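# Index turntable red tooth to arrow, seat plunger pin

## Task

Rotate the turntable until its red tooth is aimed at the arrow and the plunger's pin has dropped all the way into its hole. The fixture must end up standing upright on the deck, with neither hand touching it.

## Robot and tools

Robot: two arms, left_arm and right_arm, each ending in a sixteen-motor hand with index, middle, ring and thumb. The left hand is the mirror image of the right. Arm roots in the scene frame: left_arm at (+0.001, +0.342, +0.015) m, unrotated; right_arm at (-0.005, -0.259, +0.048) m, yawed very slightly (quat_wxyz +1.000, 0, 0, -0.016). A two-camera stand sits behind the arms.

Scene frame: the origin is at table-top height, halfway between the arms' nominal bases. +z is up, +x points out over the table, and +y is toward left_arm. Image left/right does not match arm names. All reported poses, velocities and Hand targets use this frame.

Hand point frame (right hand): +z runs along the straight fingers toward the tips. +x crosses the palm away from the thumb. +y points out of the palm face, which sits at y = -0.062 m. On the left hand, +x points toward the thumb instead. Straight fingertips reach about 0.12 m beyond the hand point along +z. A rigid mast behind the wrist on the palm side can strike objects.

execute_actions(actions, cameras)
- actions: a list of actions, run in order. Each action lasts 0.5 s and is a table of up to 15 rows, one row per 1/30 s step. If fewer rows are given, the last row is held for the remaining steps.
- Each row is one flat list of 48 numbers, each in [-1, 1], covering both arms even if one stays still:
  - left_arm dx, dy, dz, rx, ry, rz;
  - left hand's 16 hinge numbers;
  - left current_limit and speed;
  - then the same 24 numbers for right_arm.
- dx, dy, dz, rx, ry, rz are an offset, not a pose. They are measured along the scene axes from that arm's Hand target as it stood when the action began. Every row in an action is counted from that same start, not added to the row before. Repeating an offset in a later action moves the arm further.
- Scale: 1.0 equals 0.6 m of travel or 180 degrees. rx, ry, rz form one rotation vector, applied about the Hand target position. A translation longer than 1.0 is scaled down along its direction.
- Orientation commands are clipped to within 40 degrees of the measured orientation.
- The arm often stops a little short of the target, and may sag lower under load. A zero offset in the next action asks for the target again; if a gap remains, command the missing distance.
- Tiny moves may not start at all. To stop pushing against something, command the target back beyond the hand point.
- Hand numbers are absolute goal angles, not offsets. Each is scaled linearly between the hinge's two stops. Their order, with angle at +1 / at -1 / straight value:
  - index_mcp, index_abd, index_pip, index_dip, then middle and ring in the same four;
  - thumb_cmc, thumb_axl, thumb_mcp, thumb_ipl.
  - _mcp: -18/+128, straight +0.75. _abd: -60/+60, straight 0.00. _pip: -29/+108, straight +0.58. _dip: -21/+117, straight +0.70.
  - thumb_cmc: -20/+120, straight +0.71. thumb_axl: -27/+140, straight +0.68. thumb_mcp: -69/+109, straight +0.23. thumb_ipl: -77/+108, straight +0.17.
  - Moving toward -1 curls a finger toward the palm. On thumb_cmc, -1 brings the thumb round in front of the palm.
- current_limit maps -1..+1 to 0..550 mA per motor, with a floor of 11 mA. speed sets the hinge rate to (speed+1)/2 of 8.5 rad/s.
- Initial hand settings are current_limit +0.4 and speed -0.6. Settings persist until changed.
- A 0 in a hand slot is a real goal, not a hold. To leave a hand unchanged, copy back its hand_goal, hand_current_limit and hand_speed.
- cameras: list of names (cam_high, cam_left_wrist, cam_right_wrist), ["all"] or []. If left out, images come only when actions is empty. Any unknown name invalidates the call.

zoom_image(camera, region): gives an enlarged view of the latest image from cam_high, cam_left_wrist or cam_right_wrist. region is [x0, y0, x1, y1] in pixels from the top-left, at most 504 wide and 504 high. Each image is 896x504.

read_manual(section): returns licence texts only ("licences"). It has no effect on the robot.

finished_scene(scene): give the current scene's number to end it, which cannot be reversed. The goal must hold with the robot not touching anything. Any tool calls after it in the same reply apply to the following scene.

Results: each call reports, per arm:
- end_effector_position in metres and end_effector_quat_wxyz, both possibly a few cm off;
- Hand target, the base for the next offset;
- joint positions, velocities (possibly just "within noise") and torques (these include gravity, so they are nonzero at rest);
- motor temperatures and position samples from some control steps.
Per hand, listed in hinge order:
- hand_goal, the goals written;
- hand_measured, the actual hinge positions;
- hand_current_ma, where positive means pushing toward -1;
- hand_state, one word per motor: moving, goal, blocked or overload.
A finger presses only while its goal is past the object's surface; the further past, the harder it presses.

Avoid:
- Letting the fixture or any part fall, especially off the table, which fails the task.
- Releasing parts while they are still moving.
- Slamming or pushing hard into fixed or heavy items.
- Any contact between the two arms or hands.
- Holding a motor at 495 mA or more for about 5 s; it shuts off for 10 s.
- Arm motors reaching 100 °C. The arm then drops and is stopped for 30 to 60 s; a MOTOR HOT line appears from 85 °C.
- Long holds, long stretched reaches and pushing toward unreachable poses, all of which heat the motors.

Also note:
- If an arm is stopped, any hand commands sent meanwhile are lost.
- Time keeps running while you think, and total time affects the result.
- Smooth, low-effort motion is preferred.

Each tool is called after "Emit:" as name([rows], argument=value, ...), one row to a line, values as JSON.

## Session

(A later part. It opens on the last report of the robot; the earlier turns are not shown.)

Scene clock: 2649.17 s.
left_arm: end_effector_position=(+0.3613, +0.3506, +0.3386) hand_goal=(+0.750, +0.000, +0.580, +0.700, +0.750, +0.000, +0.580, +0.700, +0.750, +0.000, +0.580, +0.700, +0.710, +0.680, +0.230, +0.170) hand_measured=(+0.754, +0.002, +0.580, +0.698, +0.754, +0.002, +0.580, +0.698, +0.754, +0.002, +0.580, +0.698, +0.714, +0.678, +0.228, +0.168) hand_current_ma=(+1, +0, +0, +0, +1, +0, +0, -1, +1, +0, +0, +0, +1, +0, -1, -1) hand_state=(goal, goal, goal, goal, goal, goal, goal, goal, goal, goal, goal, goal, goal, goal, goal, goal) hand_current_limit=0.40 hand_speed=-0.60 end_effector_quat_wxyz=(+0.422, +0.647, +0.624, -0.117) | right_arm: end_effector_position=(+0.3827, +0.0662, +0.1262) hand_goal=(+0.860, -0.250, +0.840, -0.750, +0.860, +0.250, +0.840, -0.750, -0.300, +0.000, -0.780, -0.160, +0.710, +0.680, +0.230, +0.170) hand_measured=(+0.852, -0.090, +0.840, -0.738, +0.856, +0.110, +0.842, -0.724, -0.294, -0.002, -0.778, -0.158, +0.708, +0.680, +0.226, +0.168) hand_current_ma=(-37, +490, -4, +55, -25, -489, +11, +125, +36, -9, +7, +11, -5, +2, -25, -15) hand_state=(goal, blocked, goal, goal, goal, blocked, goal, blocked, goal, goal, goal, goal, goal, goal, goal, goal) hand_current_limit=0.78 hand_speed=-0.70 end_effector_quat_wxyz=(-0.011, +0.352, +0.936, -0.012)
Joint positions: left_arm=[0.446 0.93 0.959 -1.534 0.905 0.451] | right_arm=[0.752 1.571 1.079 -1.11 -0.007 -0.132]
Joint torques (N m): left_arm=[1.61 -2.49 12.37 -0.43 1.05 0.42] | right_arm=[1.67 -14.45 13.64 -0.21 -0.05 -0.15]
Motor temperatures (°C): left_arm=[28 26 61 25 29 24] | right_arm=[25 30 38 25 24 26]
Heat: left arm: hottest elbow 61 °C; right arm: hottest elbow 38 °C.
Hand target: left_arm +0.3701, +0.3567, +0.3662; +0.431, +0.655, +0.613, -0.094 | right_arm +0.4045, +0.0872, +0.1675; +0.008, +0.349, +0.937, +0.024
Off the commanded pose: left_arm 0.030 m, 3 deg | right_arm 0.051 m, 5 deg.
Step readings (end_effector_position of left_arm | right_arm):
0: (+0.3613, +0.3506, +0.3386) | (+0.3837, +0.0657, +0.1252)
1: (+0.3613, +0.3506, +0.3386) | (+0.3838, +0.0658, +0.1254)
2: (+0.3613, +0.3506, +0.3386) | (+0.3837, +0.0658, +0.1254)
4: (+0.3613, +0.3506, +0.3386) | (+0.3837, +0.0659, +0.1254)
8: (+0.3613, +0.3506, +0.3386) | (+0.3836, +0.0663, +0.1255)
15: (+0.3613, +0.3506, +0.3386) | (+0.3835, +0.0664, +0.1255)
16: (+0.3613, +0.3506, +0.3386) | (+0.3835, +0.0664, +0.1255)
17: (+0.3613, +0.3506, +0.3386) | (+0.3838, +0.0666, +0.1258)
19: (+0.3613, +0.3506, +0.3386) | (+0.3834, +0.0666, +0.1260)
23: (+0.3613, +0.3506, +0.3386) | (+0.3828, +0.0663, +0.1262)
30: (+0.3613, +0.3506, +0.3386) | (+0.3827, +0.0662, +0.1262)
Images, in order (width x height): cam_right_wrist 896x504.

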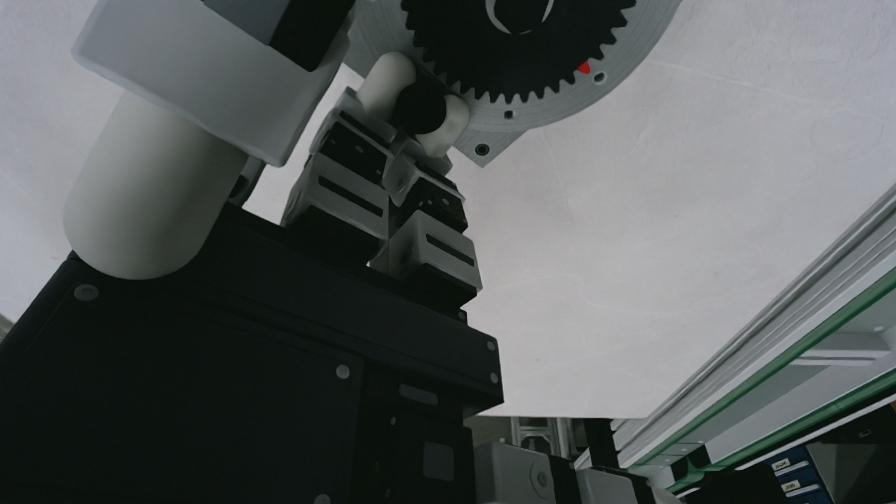

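Emit:
execute_actions([
  [[0,0,0,0,0,0,0.75,0,0.58,0.7,0.75,0,0.58,0.7,0.75,0,0.58,0.7,0.71,0.68,0.23,0.17,0.4,-0.6,0.008,0.003,0.0167,0.003,-0.0026,0,0.86,-0.25,0.84,-0.77,0.86,0.25,0.84,-0.77,-0.3,0,-0.78,-0.16,0.71,0.68,0.23,0.17,0.78,-0.7]],
  [[0,0,0,0,0,0,0.75,0,0.58,0.7,0.75,0,0.58,0.7,0.75,0,0.58,0.7,0.71,0.68,0.23,0.17,0.4,-0.6,0.008,0.003,0.0167,0.003,-0.0026,0,0.86,-0.25,0.84,-0.78,0.86,0.25,0.84,-0.78,-0.3,0,-0.78,-0.16,0.71,0.68,0.23,0.17,0.78,-0.7]],
], cameras=["cam_right_wrist"])

Emit:
zoom_image(camera="cam_right_wrist", region=[370, 40, 520, 180])

Scene clock: 2658.23 s.
left_arm: end_effector_position=(+0.3613, +0.3506, +0.3386) hand_goal=(+0.750, +0.000, +0.580, +0.700, +0.750, +0.000, +0.580, +0.700, +0.750, +0.000, +0.580, +0.700, +0.710, +0.680, +0.230, +0.170) hand_measured=(+0.754, +0.002, +0.580, +0.698, +0.754, +0.002, +0.580, +0.698, +0.754, +0.002, +0.580, +0.698, +0.714, +0.678, +0.228, +0.168) hand_current_ma=(+1, +0, +0, +0, +1, +0, +0, -1, +1, +0, +0, +0, +1, +0, -1, -1) hand_state=(goal, goal, goal, goal, goal, goal, goal, goal, goal, goal, goal, goal, goal, goal, goal, goal) hand_current_limit=0.40 hand_speed=-0.60 end_effector_quat_wxyz=(+0.422, +0.647, +0.624, -0.117) | right_arm: end_effector_position=(+0.3825, +0.0656, +0.1296) hand_goal=(+0.860, -0.250, +0.840, -0.780, +0.860, +0.250, +0.840, -0.780, -0.300, +0.000, -0.780, -0.160, +0.710, +0.680, +0.230, +0.170) hand_measured=(+0.858, -0.090, +0.848, -0.742, +0.862, +0.114, +0.850, -0.728, -0.294, -0.002, -0.778, -0.158, +0.708, +0.680, +0.226, +0.168) hand_current_ma=(-10, +490, +37, +192, +6, -489, +49, +263, +36, -9, +7, +11, -5, +2, -25, -15) hand_state=(goal, blocked, goal, blocked, goal, blocked, goal, blocked, goal, goal, goal, goal, goal, goal, goal, goal) hand_current_limit=0.78 hand_speed=-0.70 end_effector_quat_wxyz=(-0.014, +0.353, +0.935, -0.017)
Joint positions: left_arm=[0.446 0.93 0.959 -1.534 0.905 0.451] | right_arm=[0.75 1.571 1.091 -1.134 -0.008 -0.132]
Joint torques (N m): left_arm=[1.79 -2.73 12.38 -0.43 1.06 0.42] | right_arm=[0.73 -15.68 15.31 -0.25 -0.14 -0.21]
Motor temperatures (°C): left_arm=[28 26 61 25 29 24] | right_arm=[25 30 38 25 24 26]
Heat: left arm: hottest elbow 61 °C; right arm: hottest elbow 38 °C.
Hand target: left_arm +0.3701, +0.3567, +0.3662; +0.431, +0.655, +0.613, -0.094 | right_arm +0.4142, +0.0908, +0.1875; +0.013, +0.349, +0.936, +0.035
Off the commanded pose: left_arm 0.030 m, 3 deg | right_arm 0.071 m, 7 deg.
Step readings (end_effector_position of left_arm | right_arm):
0: (+0.3613, +0.3506, +0.3386) | (+0.3827, +0.0662, +0.1262)
1: (+0.3613, +0.3506, +0.3386) | (+0.3827, +0.0662, +0.1262)
2: (+0.3613, +0.3506, +0.3386) | (+0.3826, +0.0662, +0.1264)
4: (+0.3613, +0.3506, +0.3386) | (+0.3823, +0.0659, +0.1268)
8: (+0.3613, +0.3506, +0.3386) | (+0.3822, +0.0658, +0.1275)
15: (+0.3613, +0.3506, +0.3386) | (+0.3822, +0.0658, +0.1276)
16: (+0.3613, +0.3506, +0.3386) | (+0.3822, +0.0658, +0.1277)
17: (+0.3613, +0.3506, +0.3386) | (+0.3822, +0.0658, +0.1279)
19: (+0.3613, +0.3506, +0.3386) | (+0.3821, +0.0657, +0.1287)
23: (+0.3613, +0.3506, +0.3386) | (+0.3825, +0.0656, +0.1294)
30: (+0.3613, +0.3506, +0.3386) | (+0.3825, +0.0656, +0.1296)
Images, in order (width x height): cam_right_wrist 896x504.

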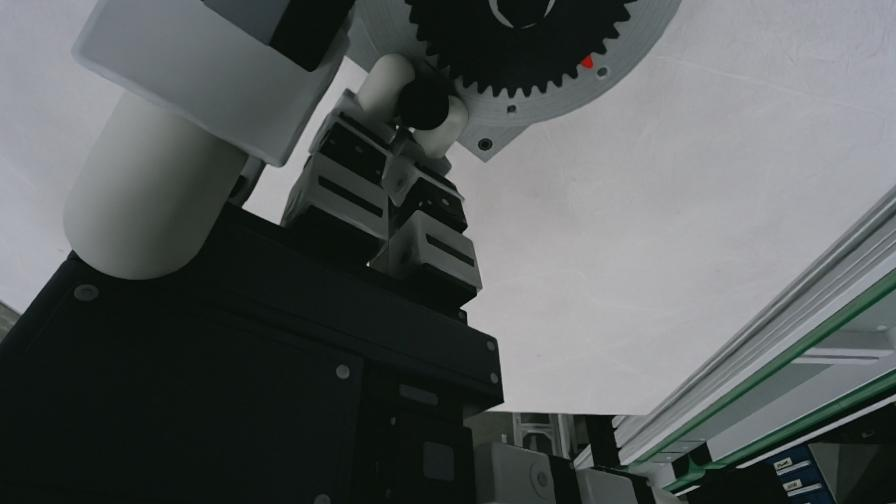

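Scaled by 3.360.

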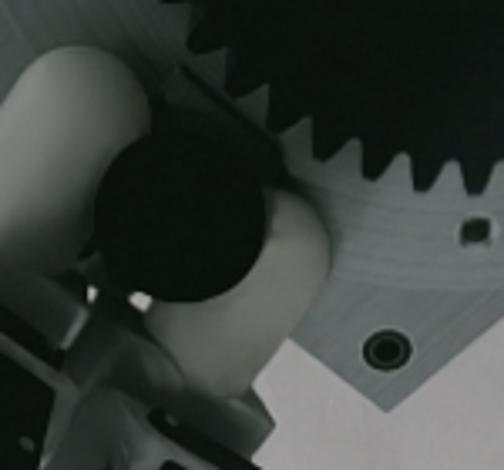

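Emit:
execute_actions([
  [[0,0,0,0,0,0,0.75,0,0.58,0.7,0.75,0,0.58,0.7,0.75,0,0.58,0.7,0.71,0.68,0.23,0.17,0.4,-0.6,-0.0362,-0.0353,-0.095,-0.018,0.0156,0,0.89,-0.1,0.869,-0.69,0.89,0.1,0.869,-0.69,-0.3,0,-0.78,-0.16,0.71,0.68,0.23,0.17,0.4,-0.7]],
  [[0,0,0,0,0,0,0.75,0,0.58,0.7,0.75,0,0.58,0.7,0.75,0,0.58,0.7,0.71,0.68,0.23,0.17,0.4,-0.6,0,0,-0.001,0,0,0,0.89,0.1,0.869,-0.69,0.89,-0.1,0.869,-0.69,-0.3,0,-0.78,-0.16,0.71,0.68,0.23,0.17,0.4,-0.5]],
], cameras=["cam_right_wrist"])

Emit:
zoom_image(camera="cam_right_wrist", region=[370, 40, 520, 180])

Scene clock: 2764.63 s.
left_arm: end_effector_position=(+0.3613, +0.3506, +0.3386) hand_goal=(+0.750, +0.000, +0.580, +0.700, +0.750, +0.000, +0.580, +0.700, +0.750, +0.000, +0.580, +0.700, +0.710, +0.680, +0.230, +0.170) hand_measured=(+0.754, +0.002, +0.580, +0.698, +0.754, +0.002, +0.580, +0.698, +0.754, +0.002, +0.580, +0.698, +0.714, +0.678, +0.228, +0.168) hand_current_ma=(+1, +0, +0, +0, +1, +0, +0, -1, +1, +0, +0, +0, +1, +0, -1, -1) hand_state=(goal, goal, goal, goal, goal, goal, goal, goal, goal, goal, goal, goal, goal, goal, goal, goal) hand_current_limit=0.40 hand_speed=-0.60 end_effector_quat_wxyz=(+0.422, +0.647, +0.624, -0.117) | right_arm: end_effector_position=(+0.3887, +0.0696, +0.1298) hand_goal=(+0.890, +0.100, +0.870, -0.690, +0.890, -0.100, +0.870, -0.690, -0.300, +0.000, -0.780, -0.160, +0.710, +0.680, +0.230, +0.170) hand_measured=(+0.890, +0.096, +0.872, -0.690, +0.890, -0.096, +0.872, -0.686, -0.294, -0.002, -0.778, -0.158, +0.708, +0.680, +0.226, +0.168) hand_current_ma=(-4, -19, +9, +1, -4, +19, +8, +19, +36, -9, +7, +11, -5, +2, -25, -15) hand_state=(goal, goal, goal, goal, goal, goal, goal, goal, goal, goal, goal, goal, goal, goal, goal, goal) hand_current_limit=0.40 hand_speed=-0.50 end_effector_quat_wxyz=(-0.003, +0.353, +0.936, -0.004)
Joint positions: left_arm=[0.446 0.93 0.959 -1.534 0.905 0.451] | right_arm=[0.75 1.572 1.085 -1.093 -0.003 -0.132]
Joint torques (N m): left_arm=[1.44 -2.55 12.34 -0.5 1.03 0.41] | right_arm=[1.2 -12.51 7.46 0.46 0.04 -0.26]
Motor temperatures (°C): left_arm=[28 26 61 25 29 24] | right_arm=[25 30 46 25 24 26]
Heat: left arm: hottest elbow 61 °C; right arm: hottest elbow 46 °C.
Hand target: left_arm +0.3701, +0.3567, +0.3662; +0.431, +0.655, +0.613, -0.094 | right_arm +0.3925, +0.0696, +0.1299; +0.000, +0.350, +0.937, +0.000
Off the commanded pose: left_arm 0.030 m, 3 deg | right_arm 0.004 m, 1 deg.
Step readings (end_effector_position of left_arm | right_arm):
0: (+0.3613, +0.3506, +0.3386) | (+0.3825, +0.0656, +0.1296)
1: (+0.3613, +0.3506, +0.3386) | (+0.3825, +0.0656, +0.1294)
2: (+0.3613, +0.3506, +0.3386) | (+0.3826, +0.0656, +0.1293)
4: (+0.3613, +0.3506, +0.3386) | (+0.3838, +0.0664, +0.1297)
8: (+0.3613, +0.3506, +0.3386) | (+0.3852, +0.0672, +0.1294)
15: (+0.3613, +0.3506, +0.3386) | (+0.3859, +0.0673, +0.1286)
16: (+0.3613, +0.3506, +0.3386) | (+0.3859, +0.0673, +0.1286)
17: (+0.3613, +0.3506, +0.3386) | (+0.3864, +0.0676, +0.1288)
19: (+0.3613, +0.3506, +0.3386) | (+0.3877, +0.0688, +0.1294)
23: (+0.3613, +0.3506, +0.3386) | (+0.3885, +0.0695, +0.1298)
30: (+0.3613, +0.3506, +0.3386) | (+0.3887, +0.0696, +0.1298)
Images, in order (width x height): cam_right_wrist 896x504.

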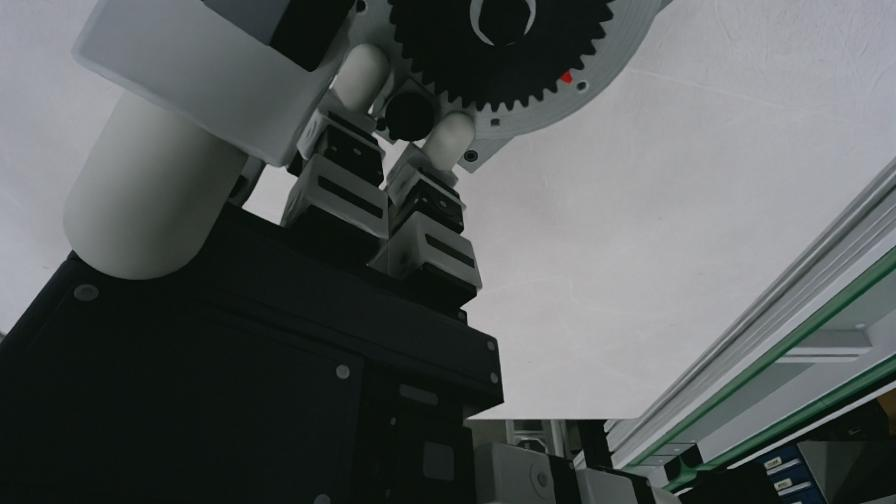

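Scaled by 3.360.

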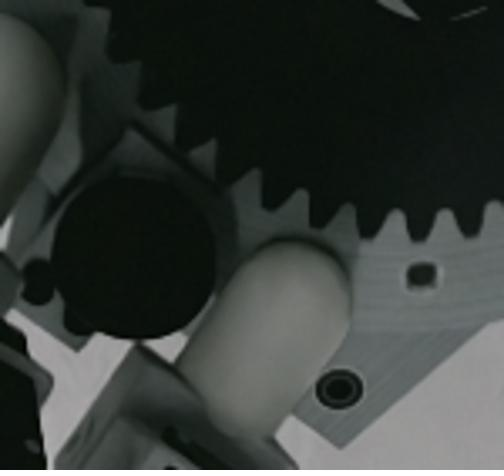

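Emit:
execute_actions([
  [[0,0,0,0,0,0,0.75,0,0.58,0.7,0.75,0,0.58,0.7,0.75,0,0.58,0.7,0.71,0.68,0.23,0.17,0.4,-0.6,0,0,0,0,0,0,0.89,-0.25,0.869,-0.69,0.89,0.25,0.869,-0.69,-0.3,0,-0.78,-0.16,0.71,0.68,0.23,0.17,0.78,-0.7]],
  [[0,0,0,0,0,0,0.75,0,0.58,0.7,0.75,0,0.58,0.7,0.75,0,0.58,0.7,0.71,0.68,0.23,0.17,0.4,-0.6,0.0084,0.0071,0.0167,0.0047,-0.0056,0,0.88,-0.25,0.86,-0.71,0.88,0.25,0.86,-0.71,-0.3,0,-0.78,-0.16,0.71,0.68,0.23,0.17,0.78,-0.7]],
], cameras=["cam_right_wrist"])

Emit:
zoom_image(camera="cam_right_wrist", region=[370, 40, 520, 180])

Emit:
execute_actions([
  [[0,0,0,0,0,0,0.75,0,0.58,0.7,0.75,0,0.58,0.7,0.75,0,0.58,0.7,0.71,0.68,0.23,0.17,0.4,-0.6,0.0084,0.0071,0.0167,0.0047,-0.0056,0,0.88,-0.25,0.85,-0.73,0.88,0.25,0.85,-0.73,-0.3,0,-0.78,-0.16,0.71,0.68,0.23,0.17,0.78,-0.7]],
], cameras=["cam_right_wrist"])

Emit:
zoom_image(camera="cam_right_wrist", region=[370, 40, 520, 180])

Scene clock: 2777.27 s.
left_arm: end_effector_position=(+0.3613, +0.3506, +0.3386) hand_goal=(+0.750, +0.000, +0.580, +0.700, +0.750, +0.000, +0.580, +0.700, +0.750, +0.000, +0.580, +0.700, +0.710, +0.680, +0.230, +0.170) hand_measured=(+0.754, +0.002, +0.580, +0.698, +0.754, +0.002, +0.580, +0.698, +0.754, +0.002, +0.580, +0.698, +0.714, +0.678, +0.228, +0.168) hand_current_ma=(+1, +0, +0, +0, +1, +0, +0, -1, +1, +0, +0, +0, +1, +0, -1, -1) hand_state=(goal, goal, goal, goal, goal, goal, goal, goal, goal, goal, goal, goal, goal, goal, goal, goal) hand_current_limit=0.40 hand_speed=-0.60 end_effector_quat_wxyz=(+0.422, +0.647, +0.624, -0.117) | right_arm: end_effector_position=(+0.3881, +0.0690, +0.1290) hand_goal=(+0.880, -0.250, +0.860, -0.710, +0.880, +0.250, +0.860, -0.710, -0.300, +0.000, -0.780, -0.160, +0.710, +0.680, +0.230, +0.170) hand_measured=(+0.886, -0.078, +0.864, -0.704, +0.888, +0.080, +0.868, -0.694, -0.294, -0.002, -0.778, -0.158, +0.708, +0.680, +0.226, +0.168) hand_current_ma=(+29, +490, +20, +27, +43, -489, +39, +77, +36, -9, +7, +11, -5, +2, -25, -15) hand_state=(goal, blocked, goal, goal, goal, blocked, goal, goal, goal, goal, goal, goal, goal, goal, goal, goal) hand_current_limit=0.78 hand_speed=-0.70 end_effector_quat_wxyz=(-0.004, +0.353, +0.936, -0.005)
Joint positions: left_arm=[0.446 0.93 0.959 -1.534 0.905 0.451] | right_arm=[0.75 1.572 1.083 -1.093 -0.002 -0.132]
Joint torques (N m): left_arm=[1.44 -2.37 12.3 -0.46 1.05 0.41] | right_arm=[0.91 -12.4 8.84 0.75 0.06 -0.23]
Motor temperatures (°C): left_arm=[28 26 61 25 29 24] | right_arm=[25 30 43 25 24 26]
Heat: left arm: hottest elbow 61 °C; right arm: hottest elbow 43 °C.
Hand target: left_arm +0.3701, +0.3567, +0.3662; +0.431, +0.655, +0.613, -0.094 | right_arm +0.3975, +0.0738, +0.1399; +0.005, +0.350, +0.937, +0.010
Off the commanded pose: left_arm 0.030 m, 3 deg | right_arm 0.015 m, 2 deg.
Step readings (end_effector_position of left_arm | right_arm):
0: (+0.3613, +0.3506, +0.3386) | (+0.3887, +0.0696, +0.1298)
1: (+0.3613, +0.3506, +0.3386) | (+0.3887, +0.0696, +0.1298)
2: (+0.3613, +0.3506, +0.3386) | (+0.3887, +0.0696, +0.1298)
4: (+0.3613, +0.3506, +0.3386) | (+0.3887, +0.0696, +0.1298)
8: (+0.3613, +0.3506, +0.3386) | (+0.3881, +0.0690, +0.1290)
15: (+0.3613, +0.3506, +0.3386) | (+0.3881, +0.0690, +0.1290)
16: (+0.3613, +0.3506, +0.3386) | (+0.3881, +0.0690, +0.1290)
17: (+0.3613, +0.3506, +0.3386) | (+0.3881, +0.0690, +0.1290)
19: (+0.3613, +0.3506, +0.3386) | (+0.3881, +0.0690, +0.1290)
23: (+0.3613, +0.3506, +0.3386) | (+0.3881, +0.0690, +0.1290)
30: (+0.3613, +0.3506, +0.3386) | (+0.3881, +0.0690, +0.1290)
Images, in order (width x height): cam_right_wrist 896x504.

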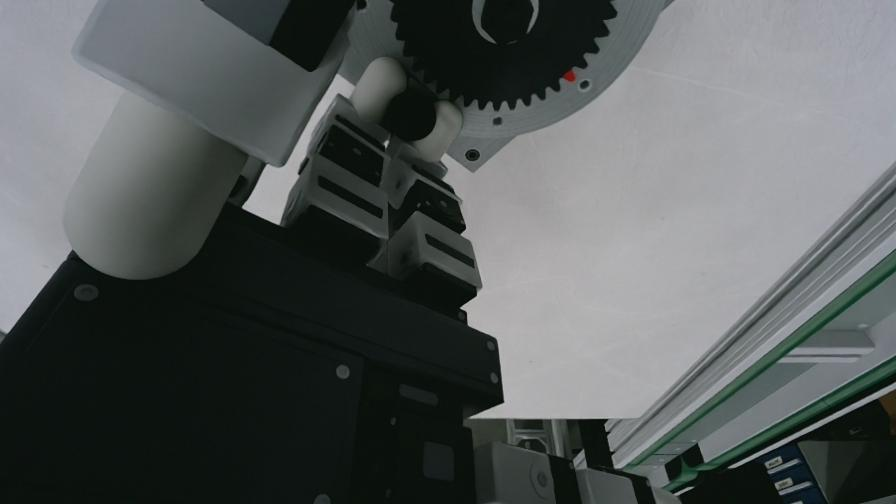

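Scaled by 3.360.

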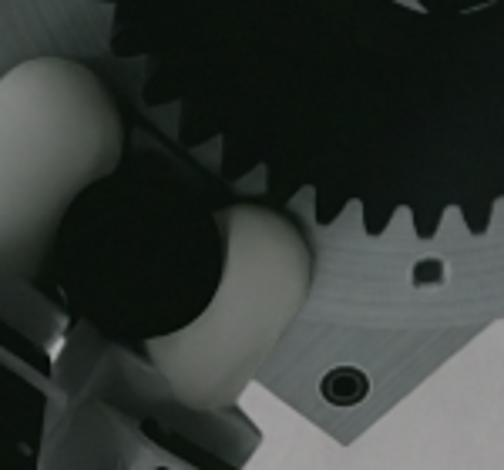

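Scene clock: 2777.97 s.
left_arm: end_effector_position=(+0.3613, +0.3506, +0.3386) hand_goal=(+0.750, +0.000, +0.580, +0.700, +0.750, +0.000, +0.580, +0.700, +0.750, +0.000, +0.580, +0.700, +0.710, +0.680, +0.230, +0.170) hand_measured=(+0.754, +0.002, +0.580, +0.698, +0.754, +0.002, +0.580, +0.698, +0.754, +0.002, +0.580, +0.698, +0.714, +0.678, +0.228, +0.168) hand_current_ma=(+1, +0, +0, +0, +1, +0, +0, -1, +1, +0, +0, +0, +1, +0, -1, -1) hand_state=(goal, goal, goal, goal, goal, goal, goal, goal, goal, goal, goal, goal, goal, goal, goal, goal) hand_current_limit=0.40 hand_speed=-0.60 end_effector_quat_wxyz=(+0.422, +0.647, +0.624, -0.117) | right_arm: end_effector_position=(+0.3881, +0.0690, +0.1290) hand_goal=(+0.880, -0.250, +0.850, -0.730, +0.880, +0.250, +0.850, -0.730, -0.300, +0.000, -0.780, -0.160, +0.710, +0.680, +0.230, +0.170) hand_measured=(+0.886, -0.080, +0.862, -0.712, +0.888, +0.082, +0.864, -0.702, -0.294, -0.002, -0.778, -0.158, +0.708, +0.680, +0.226, +0.168) hand_current_ma=(+29, +490, +54, +89, +43, -489, +68, +140, +36, -9, +7, +11, -5, +2, -25, -15) hand_state=(goal, blocked, goal, goal, goal, blocked, goal, blocked, goal, goal, goal, goal, goal, goal, goal, goal) hand_current_limit=0.78 hand_speed=-0.70 end_effector_quat_wxyz=(-0.004, +0.353, +0.936, -0.005)
Joint positions: left_arm=[0.446 0.93 0.959 -1.534 0.905 0.451] | right_arm=[0.75 1.572 1.083 -1.093 -0.002 -0.132]
Joint torques (N m): left_arm=[1.61 -2.73 12.34 -0.49 1.06 0.4] | right_arm=[0.91 -13.74 9.91 0.83 0.05 -0.22]
Motor temperatures (°C): left_arm=[28 26 61 25 29 24] | right_arm=[25 30 43 25 24 26]
Heat: left arm: hottest elbow 61 °C; right arm: hottest elbow 43 °C.
Hand target: left_arm +0.3701, +0.3567, +0.3662; +0.431, +0.655, +0.613, -0.094 | right_arm +0.4025, +0.0781, +0.1499; +0.011, +0.350, +0.937, +0.020
Off the commanded pose: left_arm 0.030 m, 3 deg | right_arm 0.027 m, 3 deg.
Step readings (end_effector_position of left_arm | right_arm):
0: (+0.3613, +0.3506, +0.3386) | (+0.3881, +0.0690, +0.1290)
1: (+0.3613, +0.3506, +0.3386) | (+0.3881, +0.0690, +0.1290)
2: (+0.3613, +0.3506, +0.3386) | (+0.3881, +0.0690, +0.1290)
4: (+0.3613, +0.3506, +0.3386) | (+0.3881, +0.0690, +0.1290)
8: (+0.3613, +0.3506, +0.3386) | (+0.3881, +0.0690, +0.1290)
15: (+0.3613, +0.3506, +0.3386) | (+0.3881, +0.0690, +0.1290)
Images, in order (width x height): cam_right_wrist 896x504.

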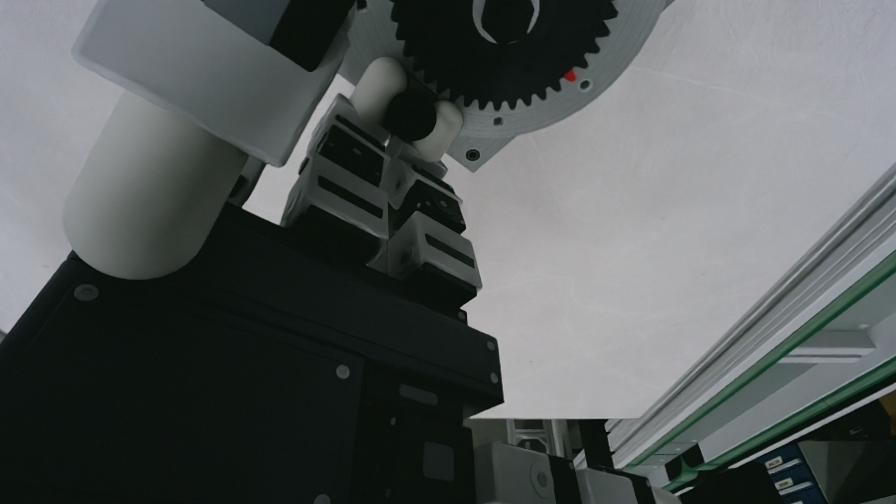

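Scaled by 3.360.

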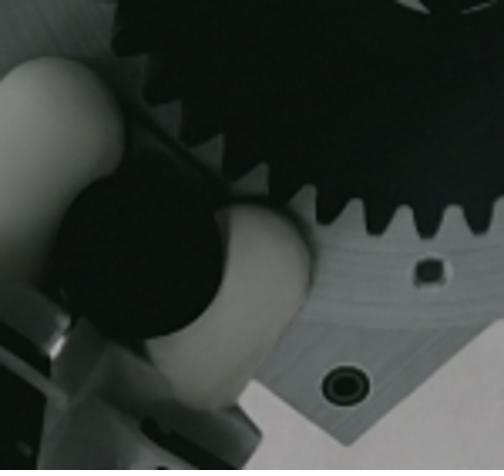

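Emit:
execute_actions([
  [[0,0,0,0,0,0,0.75,0,0.58,0.7,0.75,0,0.58,0.7,0.75,0,0.58,0.7,0.71,0.68,0.23,0.17,0.4,-0.6,0.0084,0.0071,0.0167,0.0047,-0.0056,0,0.87,-0.25,0.84,-0.75,0.87,0.25,0.84,-0.75,-0.3,0,-0.78,-0.16,0.71,0.68,0.23,0.17,0.78,-0.7]],
  [[0,0,0,0,0,0,0.75,0,0.58,0.7,0.75,0,0.58,0.7,0.75,0,0.58,0.7,0.71,0.68,0.23,0.17,0.4,-0.6,0.0084,0.0071,0.0167,0.0047,-0.0056,0,0.87,-0.25,0.83,-0.77,0.87,0.25,0.83,-0.77,-0.3,0,-0.78,-0.16,0.71,0.68,0.23,0.17,0.78,-0.7]],
], cameras=["cam_right_wrist"])

Emit:
zoom_image(camera="cam_right_wrist", region=[370, 40, 520, 180])

Emit:
execute_actions([
  [[0,0,0,0,0,0,0.75,0,0.58,0.7,0.75,0,0.58,0.7,0.75,0,0.58,0.7,0.71,0.68,0.23,0.17,0.4,-0.6,0.0084,0.0071,0.0167,0.0047,-0.0056,0,0.86,-0.25,0.83,-0.79,0.86,0.25,0.83,-0.79,-0.3,0,-0.78,-0.16,0.71,0.68,0.23,0.17,0.78,-0.7]],
], cameras=["cam_right_wrist"])

Emit:
zoom_image(camera="cam_right_wrist", region=[370, 40, 520, 180])

Scene clock: 2791.50 s.
left_arm: end_effector_position=(+0.3613, +0.3506, +0.3386) hand_goal=(+0.750, +0.000, +0.580, +0.700, +0.750, +0.000, +0.580, +0.700, +0.750, +0.000, +0.580, +0.700, +0.710, +0.680, +0.230, +0.170) hand_measured=(+0.754, +0.002, +0.580, +0.698, +0.754, +0.002, +0.580, +0.698, +0.754, +0.002, +0.580, +0.698, +0.714, +0.678, +0.228, +0.168) hand_current_ma=(+1, +0, +0, +0, +1, +0, +0, -1, +1, +0, +0, +0, +1, +0, -1, -1) hand_state=(goal, goal, goal, goal, goal, goal, goal, goal, goal, goal, goal, goal, goal, goal, goal, goal) hand_current_limit=0.40 hand_speed=-0.60 end_effector_quat_wxyz=(+0.422, +0.647, +0.624, -0.117) | right_arm: end_effector_position=(+0.3881, +0.0690, +0.1290) hand_goal=(+0.870, -0.250, +0.830, -0.770, +0.870, +0.250, +0.830, -0.770, -0.300, +0.000, -0.780, -0.160, +0.710, +0.680, +0.230, +0.170) hand_measured=(+0.884, -0.082, +0.852, -0.732, +0.888, +0.082, +0.854, -0.722, -0.294, -0.002, -0.778, -0.158, +0.708, +0.680, +0.226, +0.168) hand_current_ma=(+74, +490, +108, +185, +89, -489, +117, +238, +36, -9, +7, +11, -5, +2, -25, -15) hand_state=(goal, blocked, blocked, blocked, goal, blocked, blocked, blocked, goal, goal, goal, goal, goal, goal, goal, goal) hand_current_limit=0.78 hand_speed=-0.70 end_effector_quat_wxyz=(-0.004, +0.353, +0.936, -0.005)
Joint positions: left_arm=[0.446 0.93 0.959 -1.534 0.905 0.451] | right_arm=[0.75 1.572 1.083 -1.093 -0.002 -0.132]
Joint torques (N m): left_arm=[1.61 -2.61 12.4 -0.39 1.03 0.42] | right_arm=[0.97 -15.33 11.99 0.88 0.11 -0.23]
Motor temperatures (°C): left_arm=[28 26 61 25 29 24] | right_arm=[25 30 41 25 24 26]
Heat: left arm: hottest elbow 61 °C; right arm: hottest elbow 41 °C.
Hand target: left_arm +0.3701, +0.3567, +0.3662; +0.431, +0.655, +0.613, -0.094 | right_arm +0.4126, +0.0866, +0.1699; +0.022, +0.349, +0.936, +0.040
Off the commanded pose: left_arm 0.030 m, 3 deg | right_arm 0.051 m, 6 deg.
Step readings (end_effector_position of left_arm | right_arm):
0: (+0.3613, +0.3506, +0.3386) | (+0.3881, +0.0690, +0.1290)
1: (+0.3613, +0.3506, +0.3386) | (+0.3881, +0.0690, +0.1290)
2: (+0.3613, +0.3506, +0.3386) | (+0.3881, +0.0690, +0.1290)
4: (+0.3613, +0.3506, +0.3386) | (+0.3881, +0.0690, +0.1290)
8: (+0.3613, +0.3506, +0.3386) | (+0.3881, +0.0690, +0.1290)
15: (+0.3613, +0.3506, +0.3386) | (+0.3881, +0.0690, +0.1290)
16: (+0.3613, +0.3506, +0.3386) | (+0.3881, +0.0690, +0.1290)
17: (+0.3613, +0.3506, +0.3386) | (+0.3881, +0.0690, +0.1290)
19: (+0.3613, +0.3506, +0.3386) | (+0.3881, +0.0690, +0.1290)
23: (+0.3613, +0.3506, +0.3386) | (+0.3881, +0.0690, +0.1290)
30: (+0.3613, +0.3506, +0.3386) | (+0.3881, +0.0690, +0.1290)
Images, in order (width x height): cam_right_wrist 896x504.

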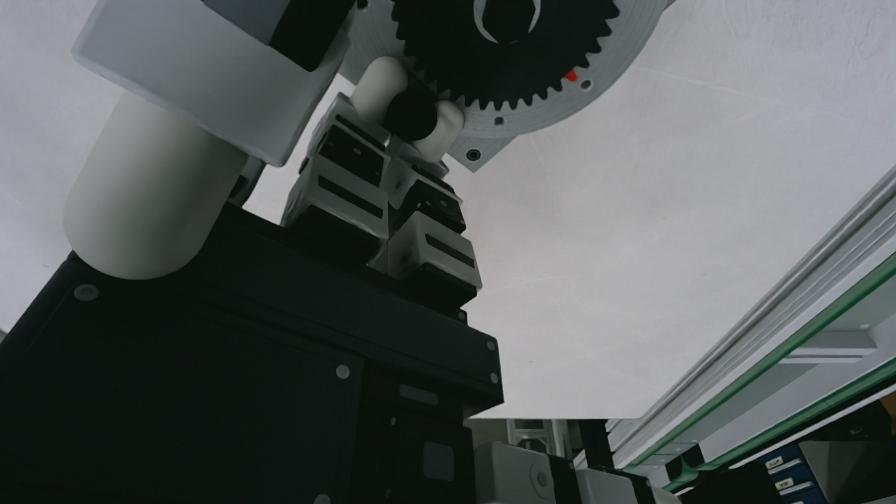

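Scaled by 3.360.

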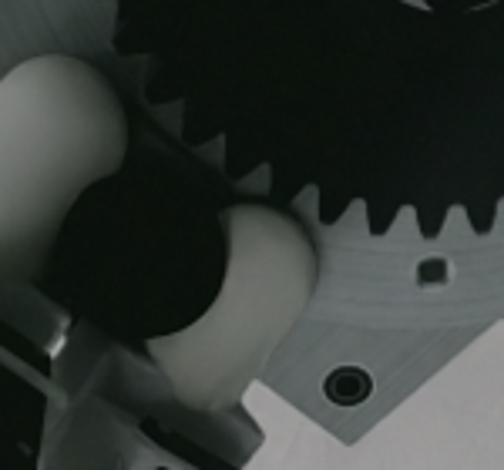

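Scene clock: 2792.20 s.
left_arm: end_effector_position=(+0.3613, +0.3506, +0.3386) hand_goal=(+0.750, +0.000, +0.580, +0.700, +0.750, +0.000, +0.580, +0.700, +0.750, +0.000, +0.580, +0.700, +0.710, +0.680, +0.230, +0.170) hand_measured=(+0.754, +0.002, +0.580, +0.698, +0.754, +0.002, +0.580, +0.698, +0.754, +0.002, +0.580, +0.698, +0.714, +0.678, +0.228, +0.168) hand_current_ma=(+1, +0, +0, +0, +1, +0, +0, -1, +1, +0, +0, +0, +1, +0, -1, -1) hand_state=(goal, goal, goal, goal, goal, goal, goal, goal, goal, goal, goal, goal, goal, goal, goal, goal) hand_current_limit=0.40 hand_speed=-0.60 end_effector_quat_wxyz=(+0.422, +0.647, +0.624, -0.117) | right_arm: end_effector_position=(+0.3881, +0.0690, +0.1290) hand_goal=(+0.860, -0.250, +0.830, -0.790, +0.860, +0.250, +0.830, -0.790, -0.300, +0.000, -0.780, -0.160, +0.710, +0.680, +0.230, +0.170) hand_measured=(+0.884, -0.082, +0.852, -0.752, +0.886, +0.082, +0.854, -0.734, -0.294, -0.002, -0.778, -0.158, +0.708, +0.680, +0.226, +0.168) hand_current_ma=(+122, +490, +108, +186, +139, -489, +117, +280, +36, -9, +7, +11, -5, +2, -25, -15) hand_state=(blocked, blocked, blocked, blocked, blocked, blocked, blocked, blocked, goal, goal, goal, goal, goal, goal, goal, goal) hand_current_limit=0.78 hand_speed=-0.70 end_effector_quat_wxyz=(-0.004, +0.353, +0.936, -0.005)
Joint positions: left_arm=[0.446 0.93 0.959 -1.534 0.905 0.451] | right_arm=[0.75 1.572 1.083 -1.093 -0.002 -0.132]
Joint torques (N m): left_arm=[1.44 -2.67 12.4 -0.44 1.05 0.4] | right_arm=[1.08 -15.62 13.14 0.83 0.1 -0.26]
Motor temperatures (°C): left_arm=[28 26 61 25 29 24] | right_arm=[25 30 41 25 24 26]
Heat: left arm: hottest elbow 61 °C; right arm: hottest elbow 41 °C.
Hand target: left_arm +0.3701, +0.3567, +0.3662; +0.431, +0.655, +0.613, -0.094 | right_arm +0.4177, +0.0909, +0.1799; +0.028, +0.349, +0.935, +0.050
Off the commanded pose: left_arm 0.030 m, 3 deg | right_arm 0.063 m, 7 deg.
Step readings (end_effector_position of left_arm | right_arm):
0: (+0.3613, +0.3506, +0.3386) | (+0.3881, +0.0690, +0.1290)
1: (+0.3613, +0.3506, +0.3386) | (+0.3881, +0.0690, +0.1290)
2: (+0.3613, +0.3506, +0.3386) | (+0.3881, +0.0690, +0.1290)
4: (+0.3613, +0.3506, +0.3386) | (+0.3881, +0.0690, +0.1290)
8: (+0.3613, +0.3506, +0.3386) | (+0.3881, +0.0690, +0.1290)
15: (+0.3613, +0.3506, +0.3386) | (+0.3881, +0.0690, +0.1290)
Images, in order (width x height): cam_right_wrist 896x504.

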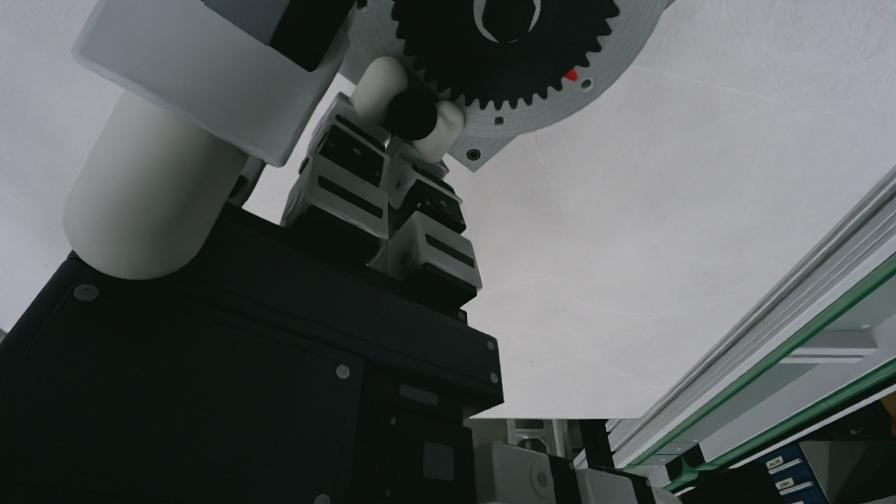

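Scaled by 3.360.

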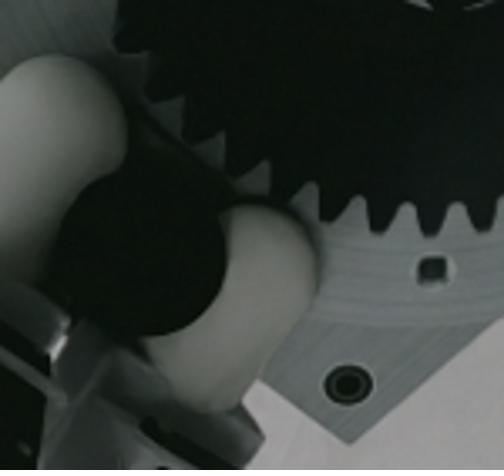

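Emit:
execute_actions([
  [[0,0,0,0,0,0,0.75,0,0.58,0.7,0.75,0,0.58,0.7,0.75,0,0.58,0.7,0.71,0.68,0.23,0.17,0.4,-0.6,0.0084,0.0071,0.0167,0.0047,-0.0056,0,0.86,-0.25,0.83,-0.79,0.86,0.25,0.83,-0.79,-0.3,0,-0.78,-0.16,0.71,0.68,0.23,0.17,0.78,-0.7]],
  [[0,0,0,0,0,0,0.75,0,0.58,0.7,0.75,0,0.58,0.7,0.75,0,0.58,0.7,0.71,0.68,0.23,0.17,0.4,-0.6,0.0084,0.0071,0.0167,0.0047,-0.0056,0,0.86,-0.25,0.83,-0.8,0.86,0.25,0.83,-0.8,-0.3,0,-0.78,-0.16,0.71,0.68,0.23,0.17,0.78,-0.7]],
], cameras=["cam_right_wrist"])

Emit:
zoom_image(camera="cam_right_wrist", region=[370, 40, 520, 180])

Scene clock: 2800.50 s.
left_arm: end_effector_position=(+0.3613, +0.3506, +0.3386) hand_goal=(+0.750, +0.000, +0.580, +0.700, +0.750, +0.000, +0.580, +0.700, +0.750, +0.000, +0.580, +0.700, +0.710, +0.680, +0.230, +0.170) hand_measured=(+0.754, +0.002, +0.580, +0.698, +0.754, +0.002, +0.580, +0.698, +0.754, +0.002, +0.580, +0.698, +0.714, +0.678, +0.228, +0.168) hand_current_ma=(+1, +0, +0, +0, +1, +0, +0, -1, +1, +0, +0, +0, +1, +0, -1, -1) hand_state=(goal, goal, goal, goal, goal, goal, goal, goal, goal, goal, goal, goal, goal, goal, goal, goal) hand_current_limit=0.40 hand_speed=-0.60 end_effector_quat_wxyz=(+0.422, +0.647, +0.624, -0.117) | right_arm: end_effector_position=(+0.3882, +0.0690, +0.1290) hand_goal=(+0.860, -0.250, +0.830, -0.800, +0.860, +0.250, +0.830, -0.800, -0.300, +0.000, -0.780, -0.160, +0.710, +0.680, +0.230, +0.170) hand_measured=(+0.884, -0.082, +0.852, -0.764, +0.886, +0.082, +0.854, -0.740, -0.294, -0.002, -0.778, -0.158, +0.708, +0.680, +0.226, +0.168) hand_current_ma=(+122, +490, +108, +178, +139, -489, +117, +302, +36, -9, +7, +11, -5, +2, -25, -15) hand_state=(blocked, blocked, blocked, blocked, blocked, blocked, blocked, blocked, goal, goal, goal, goal, goal, goal, goal, goal) hand_current_limit=0.78 hand_speed=-0.70 end_effector_quat_wxyz=(-0.003, +0.353, +0.936, -0.005)
Joint positions: left_arm=[0.446 0.93 0.959 -1.534 0.905 0.451] | right_arm=[0.75 1.572 1.083 -1.093 -0.002 -0.132]
Joint torques (N m): left_arm=[1.49 -2.73 12.42 -0.42 1.04 0.4] | right_arm=[0.73 -17.08 14.9 1.11 0.16 -0.24]
Motor temperatures (°C): left_arm=[28 26 61 25 29 24] | right_arm=[25 30 40 25 24 26]
Heat: left arm: hottest elbow 61 °C; right arm: hottest elbow 40 °C.
Hand target: left_arm +0.3701, +0.3567, +0.3662; +0.431, +0.655, +0.613, -0.094 | right_arm +0.4278, +0.0994, +0.2000; +0.039, +0.348, +0.934, +0.070
Off the commanded pose: left_arm 0.030 m, 3 deg | right_arm 0.087 m, 10 deg.
Step readings (end_effector_position of left_arm | right_arm):
0: (+0.3613, +0.3506, +0.3386) | (+0.3881, +0.0690, +0.1290)
1: (+0.3613, +0.3506, +0.3386) | (+0.3881, +0.0690, +0.1290)
2: (+0.3613, +0.3506, +0.3386) | (+0.3881, +0.0690, +0.1290)
4: (+0.3613, +0.3506, +0.3386) | (+0.3881, +0.0690, +0.1290)
8: (+0.3613, +0.3506, +0.3386) | (+0.3881, +0.0690, +0.1290)
15: (+0.3613, +0.3506, +0.3386) | (+0.3881, +0.0690, +0.1290)
16: (+0.3613, +0.3506, +0.3386) | (+0.3881, +0.0690, +0.1290)
17: (+0.3613, +0.3506, +0.3386) | (+0.3882, +0.0690, +0.1290)
19: (+0.3613, +0.3506, +0.3386) | (+0.3882, +0.0690, +0.1290)
23: (+0.3613, +0.3506, +0.3386) | (+0.3882, +0.0690, +0.1290)
30: (+0.3613, +0.3506, +0.3386) | (+0.3882, +0.0690, +0.1290)
Images, in order (width x height): cam_right_wrist 896x504.

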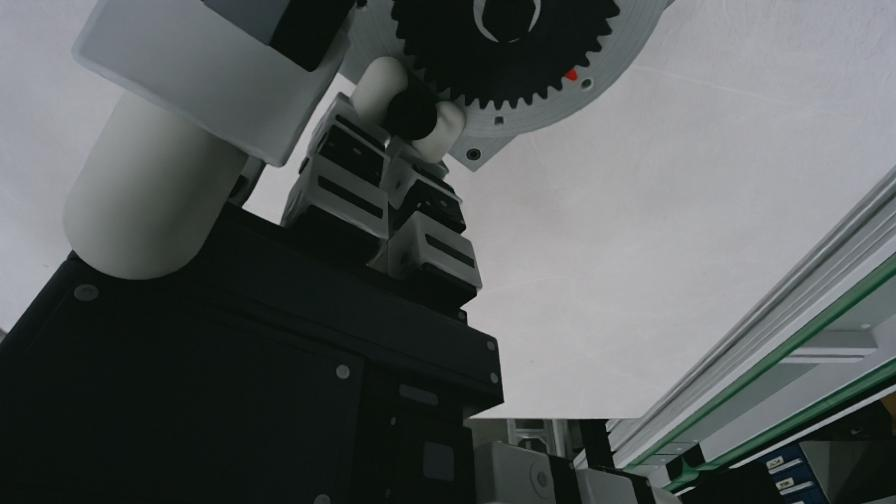

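Scaled by 3.360.

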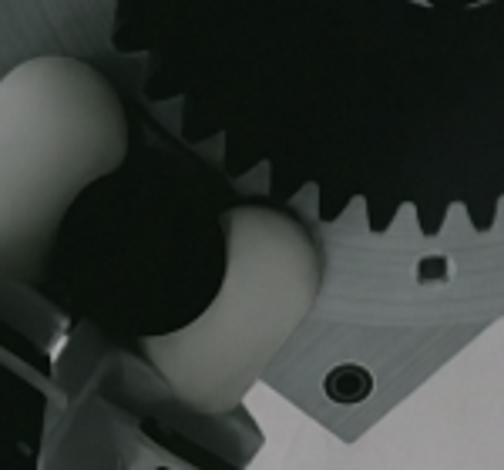

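Emit:
execute_actions([
  [[0,0,0,0,0,0,0.75,0,0.58,0.7,0.75,0,0.58,0.7,0.75,0,0.58,0.7,0.71,0.68,0.23,0.17,0.4,-0.6,0.0084,0.0071,0.0167,0.0047,-0.0056,0,0.86,-0.25,0.83,-0.8,0.86,0.25,0.83,-0.81,-0.3,0,-0.78,-0.16,0.71,0.68,0.23,0.17,0.78,-0.7]],
  [[0,0,0,0,0,0,0.75,0,0.58,0.7,0.75,0,0.58,0.7,0.75,0,0.58,0.7,0.71,0.68,0.23,0.17,0.4,-0.6,0.0084,0.0071,0.0167,0.0047,-0.0056,0,0.86,-0.25,0.82,-0.81,0.86,0.25,0.82,-0.83,-0.3,0,-0.78,-0.16,0.71,0.68,0.23,0.17,0.78,-0.7]],
], cameras=["cam_right_wrist"])

Emit:
zoom_image(camera="cam_right_wrist", region=[370, 40, 520, 180])

Scene clock: 2811.90 s.
left_arm: end_effector_position=(+0.3613, +0.3506, +0.3386) hand_goal=(+0.750, +0.000, +0.580, +0.700, +0.750, +0.000, +0.580, +0.700, +0.750, +0.000, +0.580, +0.700, +0.710, +0.680, +0.230, +0.170) hand_measured=(+0.754, +0.002, +0.580, +0.698, +0.754, +0.002, +0.580, +0.698, +0.754, +0.002, +0.580, +0.698, +0.714, +0.678, +0.228, +0.168) hand_current_ma=(+1, +0, +0, +0, +1, +0, +0, -1, +1, +0, +0, +0, +1, +0, -1, -1) hand_state=(goal, goal, goal, goal, goal, goal, goal, goal, goal, goal, goal, goal, goal, goal, goal, goal) hand_current_limit=0.40 hand_speed=-0.60 end_effector_quat_wxyz=(+0.422, +0.647, +0.624, -0.117) | right_arm: end_effector_position=(+0.3882, +0.0690, +0.1296) hand_goal=(+0.860, -0.250, +0.820, -0.810, +0.860, +0.250, +0.820, -0.830, -0.300, +0.000, -0.780, -0.160, +0.710, +0.680, +0.230, +0.170) hand_measured=(+0.884, -0.082, +0.850, -0.768, +0.886, +0.082, +0.854, -0.756, -0.294, -0.002, -0.778, -0.158, +0.708, +0.680, +0.226, +0.168) hand_current_ma=(+122, +490, +149, +204, +139, -489, +167, +367, +36, -9, +7, +11, -5, +2, -25, -15) hand_state=(blocked, blocked, blocked, blocked, blocked, blocked, blocked, blocked, goal, goal, goal, goal, goal, goal, goal, goal) hand_current_limit=0.78 hand_speed=-0.70 end_effector_quat_wxyz=(-0.003, +0.353, +0.936, -0.004)
Joint positions: left_arm=[0.446 0.93 0.959 -1.534 0.905 0.451] | right_arm=[0.75 1.571 1.083 -1.093 -0.002 -0.132]
Joint torques (N m): left_arm=[1.67 -2.84 12.29 -0.51 1.04 0.39] | right_arm=[0.91 -18.73 17.06 1.33 0.17 -0.27]
Motor temperatures (°C): left_arm=[28 26 62 25 29 24] | right_arm=[25 30 40 25 24 26]
Heat: left arm: hottest elbow 62 °C; right arm: hottest elbow 40 °C.
Hand target: left_arm +0.3701, +0.3567, +0.3662; +0.431, +0.655, +0.613, -0.094 | right_arm +0.4378, +0.1079, +0.2201; +0.050, +0.348, +0.932, +0.090
Off the commanded pose: left_arm 0.030 m, 3 deg | right_arm 0.110 m, 12 deg.
Step readings (end_effector_position of left_arm | right_arm):
0: (+0.3613, +0.3506, +0.3386) | (+0.3882, +0.0690, +0.1290)
1: (+0.3613, +0.3506, +0.3386) | (+0.3882, +0.0690, +0.1290)
2: (+0.3613, +0.3506, +0.3386) | (+0.3881, +0.0690, +0.1290)
4: (+0.3613, +0.3506, +0.3386) | (+0.3882, +0.0690, +0.1290)
8: (+0.3613, +0.3506, +0.3386) | (+0.3882, +0.0690, +0.1290)
15: (+0.3613, +0.3506, +0.3386) | (+0.3882, +0.0690, +0.1290)
16: (+0.3613, +0.3506, +0.3386) | (+0.3882, +0.0690, +0.1290)
17: (+0.3613, +0.3506, +0.3386) | (+0.3882, +0.0690, +0.1292)
19: (+0.3613, +0.3506, +0.3386) | (+0.3882, +0.0690, +0.1292)
23: (+0.3613, +0.3506, +0.3386) | (+0.3882, +0.0690, +0.1294)
30: (+0.3613, +0.3506, +0.3386) | (+0.3882, +0.0690, +0.1296)
Images, in order (width x height): cam_right_wrist 896x504.

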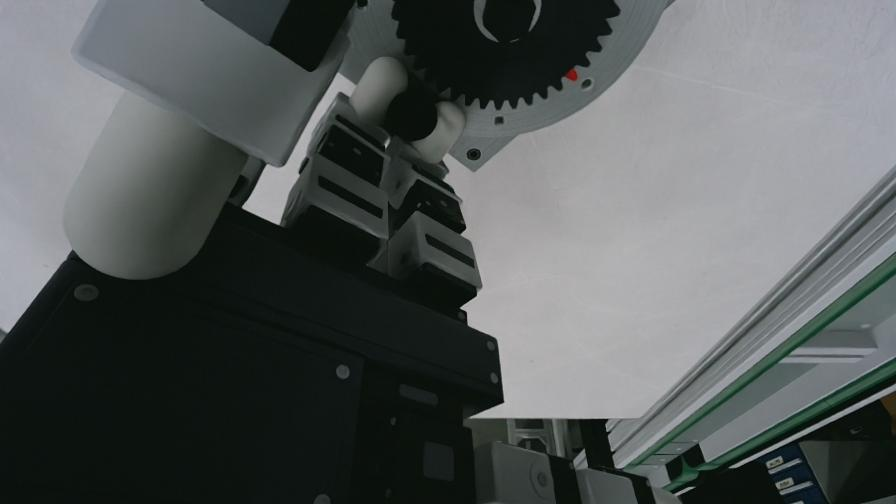

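Scaled by 3.360.

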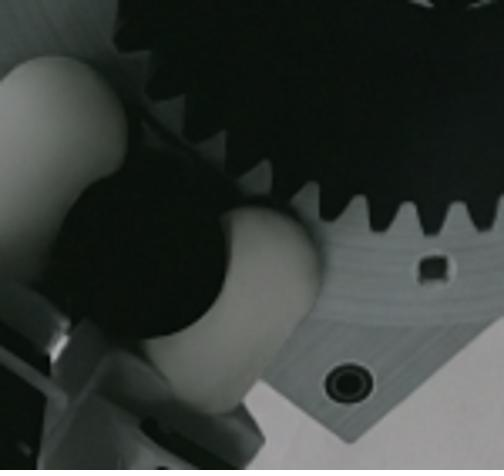

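Emit:
execute_actions([
  [[0,0,0,0,0,0,0.75,0,0.58,0.7,0.75,0,0.58,0.7,0.75,0,0.58,0.7,0.71,0.68,0.23,0.17,0.4,-0.6,0.0084,0.0071,0.0167,0.0047,-0.0056,0,0.86,-0.25,0.82,-0.83,0.86,0.25,0.82,-0.85,-0.3,0,-0.78,-0.16,0.71,0.68,0.23,0.17,0.78,-0.7]],
  [[0,0,0,0,0,0,0.75,0,0.58,0.7,0.75,0,0.58,0.7,0.75,0,0.58,0.7,0.71,0.68,0.23,0.17,0.4,-0.6,0.0084,0.0071,0.0167,0.0047,-0.0056,0,0.86,-0.25,0.82,-0.85,0.86,0.25,0.82,-0.87,-0.3,0,-0.78,-0.16,0.71,0.68,0.23,0.17,0.78,-0.7]],
], cameras=["cam_right_wrist"])

Emit:
zoom_image(camera="cam_right_wrist", region=[370, 40, 520, 180])

Scene clock: 2821.23 s.
left_arm: end_effector_position=(+0.3613, +0.3506, +0.3386) hand_goal=(+0.750, +0.000, +0.580, +0.700, +0.750, +0.000, +0.580, +0.700, +0.750, +0.000, +0.580, +0.700, +0.710, +0.680, +0.230, +0.170) hand_measured=(+0.754, +0.002, +0.580, +0.698, +0.754, +0.002, +0.580, +0.698, +0.754, +0.002, +0.580, +0.698, +0.714, +0.678, +0.228, +0.168) hand_current_ma=(+1, +0, +0, +0, +1, +0, +0, -1, +1, +0, +0, +0, +1, +0, -1, -1) hand_state=(goal, goal, goal, goal, goal, goal, goal, goal, goal, goal, goal, goal, goal, goal, goal, goal) hand_current_limit=0.40 hand_speed=-0.60 end_effector_quat_wxyz=(+0.422, +0.647, +0.624, -0.117) | right_arm: end_effector_position=(+0.3889, +0.0696, +0.1310) hand_goal=(+0.860, -0.250, +0.820, -0.850, +0.860, +0.250, +0.820, -0.870, -0.300, +0.000, -0.780, -0.160, +0.710, +0.680, +0.230, +0.170) hand_measured=(+0.884, -0.082, +0.850, -0.790, +0.890, +0.082, +0.854, -0.788, -0.294, -0.002, -0.778, -0.158, +0.708, +0.680, +0.226, +0.168) hand_current_ma=(+128, +490, +149, +302, +155, -489, +167, +407, +36, -9, +7, +11, -5, +2, -25, -15) hand_state=(blocked, blocked, blocked, blocked, blocked, blocked, blocked, blocked, goal, goal, goal, goal, goal, goal, goal, goal) hand_current_limit=0.78 hand_speed=-0.70 end_effector_quat_wxyz=(-0.002, +0.353, +0.936, -0.003)
Joint positions: left_arm=[0.446 0.93 0.959 -1.534 0.905 0.451] | right_arm=[0.75 1.57 1.085 -1.093 -0.002 -0.132]
Joint torques (N m): left_arm=[1.67 -2.73 12.33 -0.46 1.06 0.4] | right_arm=[1.03 -19.37 18.51 1.59 0.24 -0.26]
Motor temperatures (°C): left_arm=[28 26 62 25 29 24] | right_arm=[25 31 41 25 24 26]
Heat: left arm: hottest elbow 62 °C; right arm: hottest elbow 41 °C.
Hand target: left_arm +0.3701, +0.3567, +0.3662; +0.431, +0.655, +0.613, -0.094 | right_arm +0.4480, +0.1165, +0.2401; +0.062, +0.347, +0.929, +0.110
Off the commanded pose: left_arm 0.030 m, 3 deg | right_arm 0.133 m, 15 deg.
Step readings (end_effector_position of left_arm | right_arm):
0: (+0.3613, +0.3506, +0.3386) | (+0.3882, +0.0690, +0.1296)
1: (+0.3613, +0.3506, +0.3386) | (+0.3882, +0.0690, +0.1296)
2: (+0.3613, +0.3506, +0.3386) | (+0.3883, +0.0691, +0.1298)
4: (+0.3613, +0.3506, +0.3386) | (+0.3883, +0.0691, +0.1298)
8: (+0.3613, +0.3506, +0.3386) | (+0.3885, +0.0692, +0.1299)
15: (+0.3613, +0.3506, +0.3386) | (+0.3885, +0.0692, +0.1299)
16: (+0.3613, +0.3506, +0.3386) | (+0.3885, +0.0692, +0.1299)
17: (+0.3613, +0.3506, +0.3386) | (+0.3886, +0.0693, +0.1303)
19: (+0.3613, +0.3506, +0.3386) | (+0.3887, +0.0694, +0.1306)
23: (+0.3613, +0.3506, +0.3386) | (+0.3888, +0.0695, +0.1308)
30: (+0.3613, +0.3506, +0.3386) | (+0.3889, +0.0696, +0.1310)
Images, in order (width x height): cam_right_wrist 896x504.

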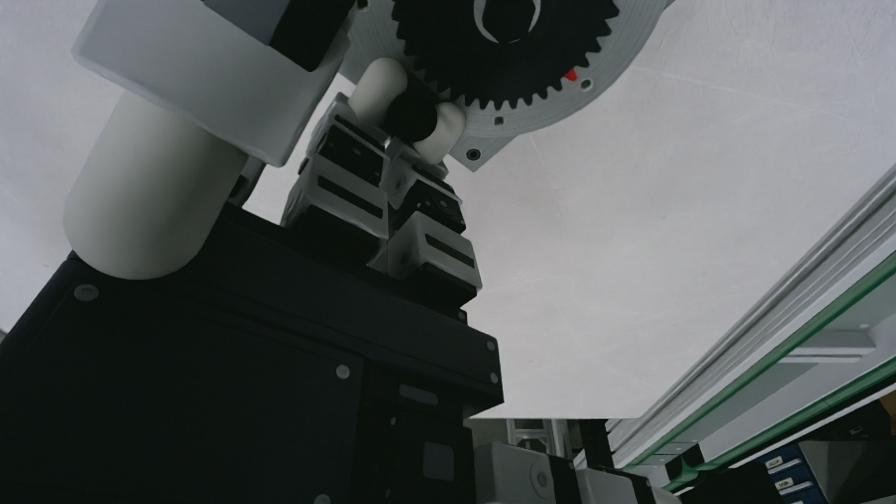

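Scaled by 3.360.

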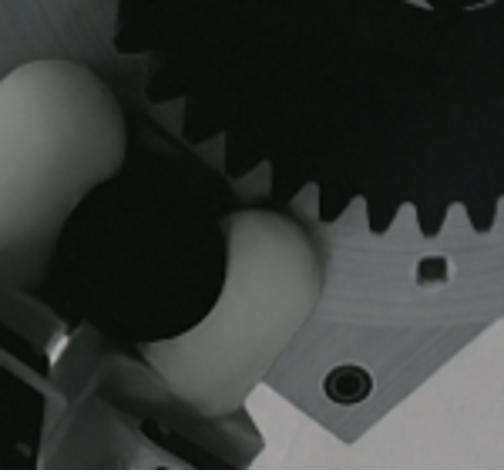

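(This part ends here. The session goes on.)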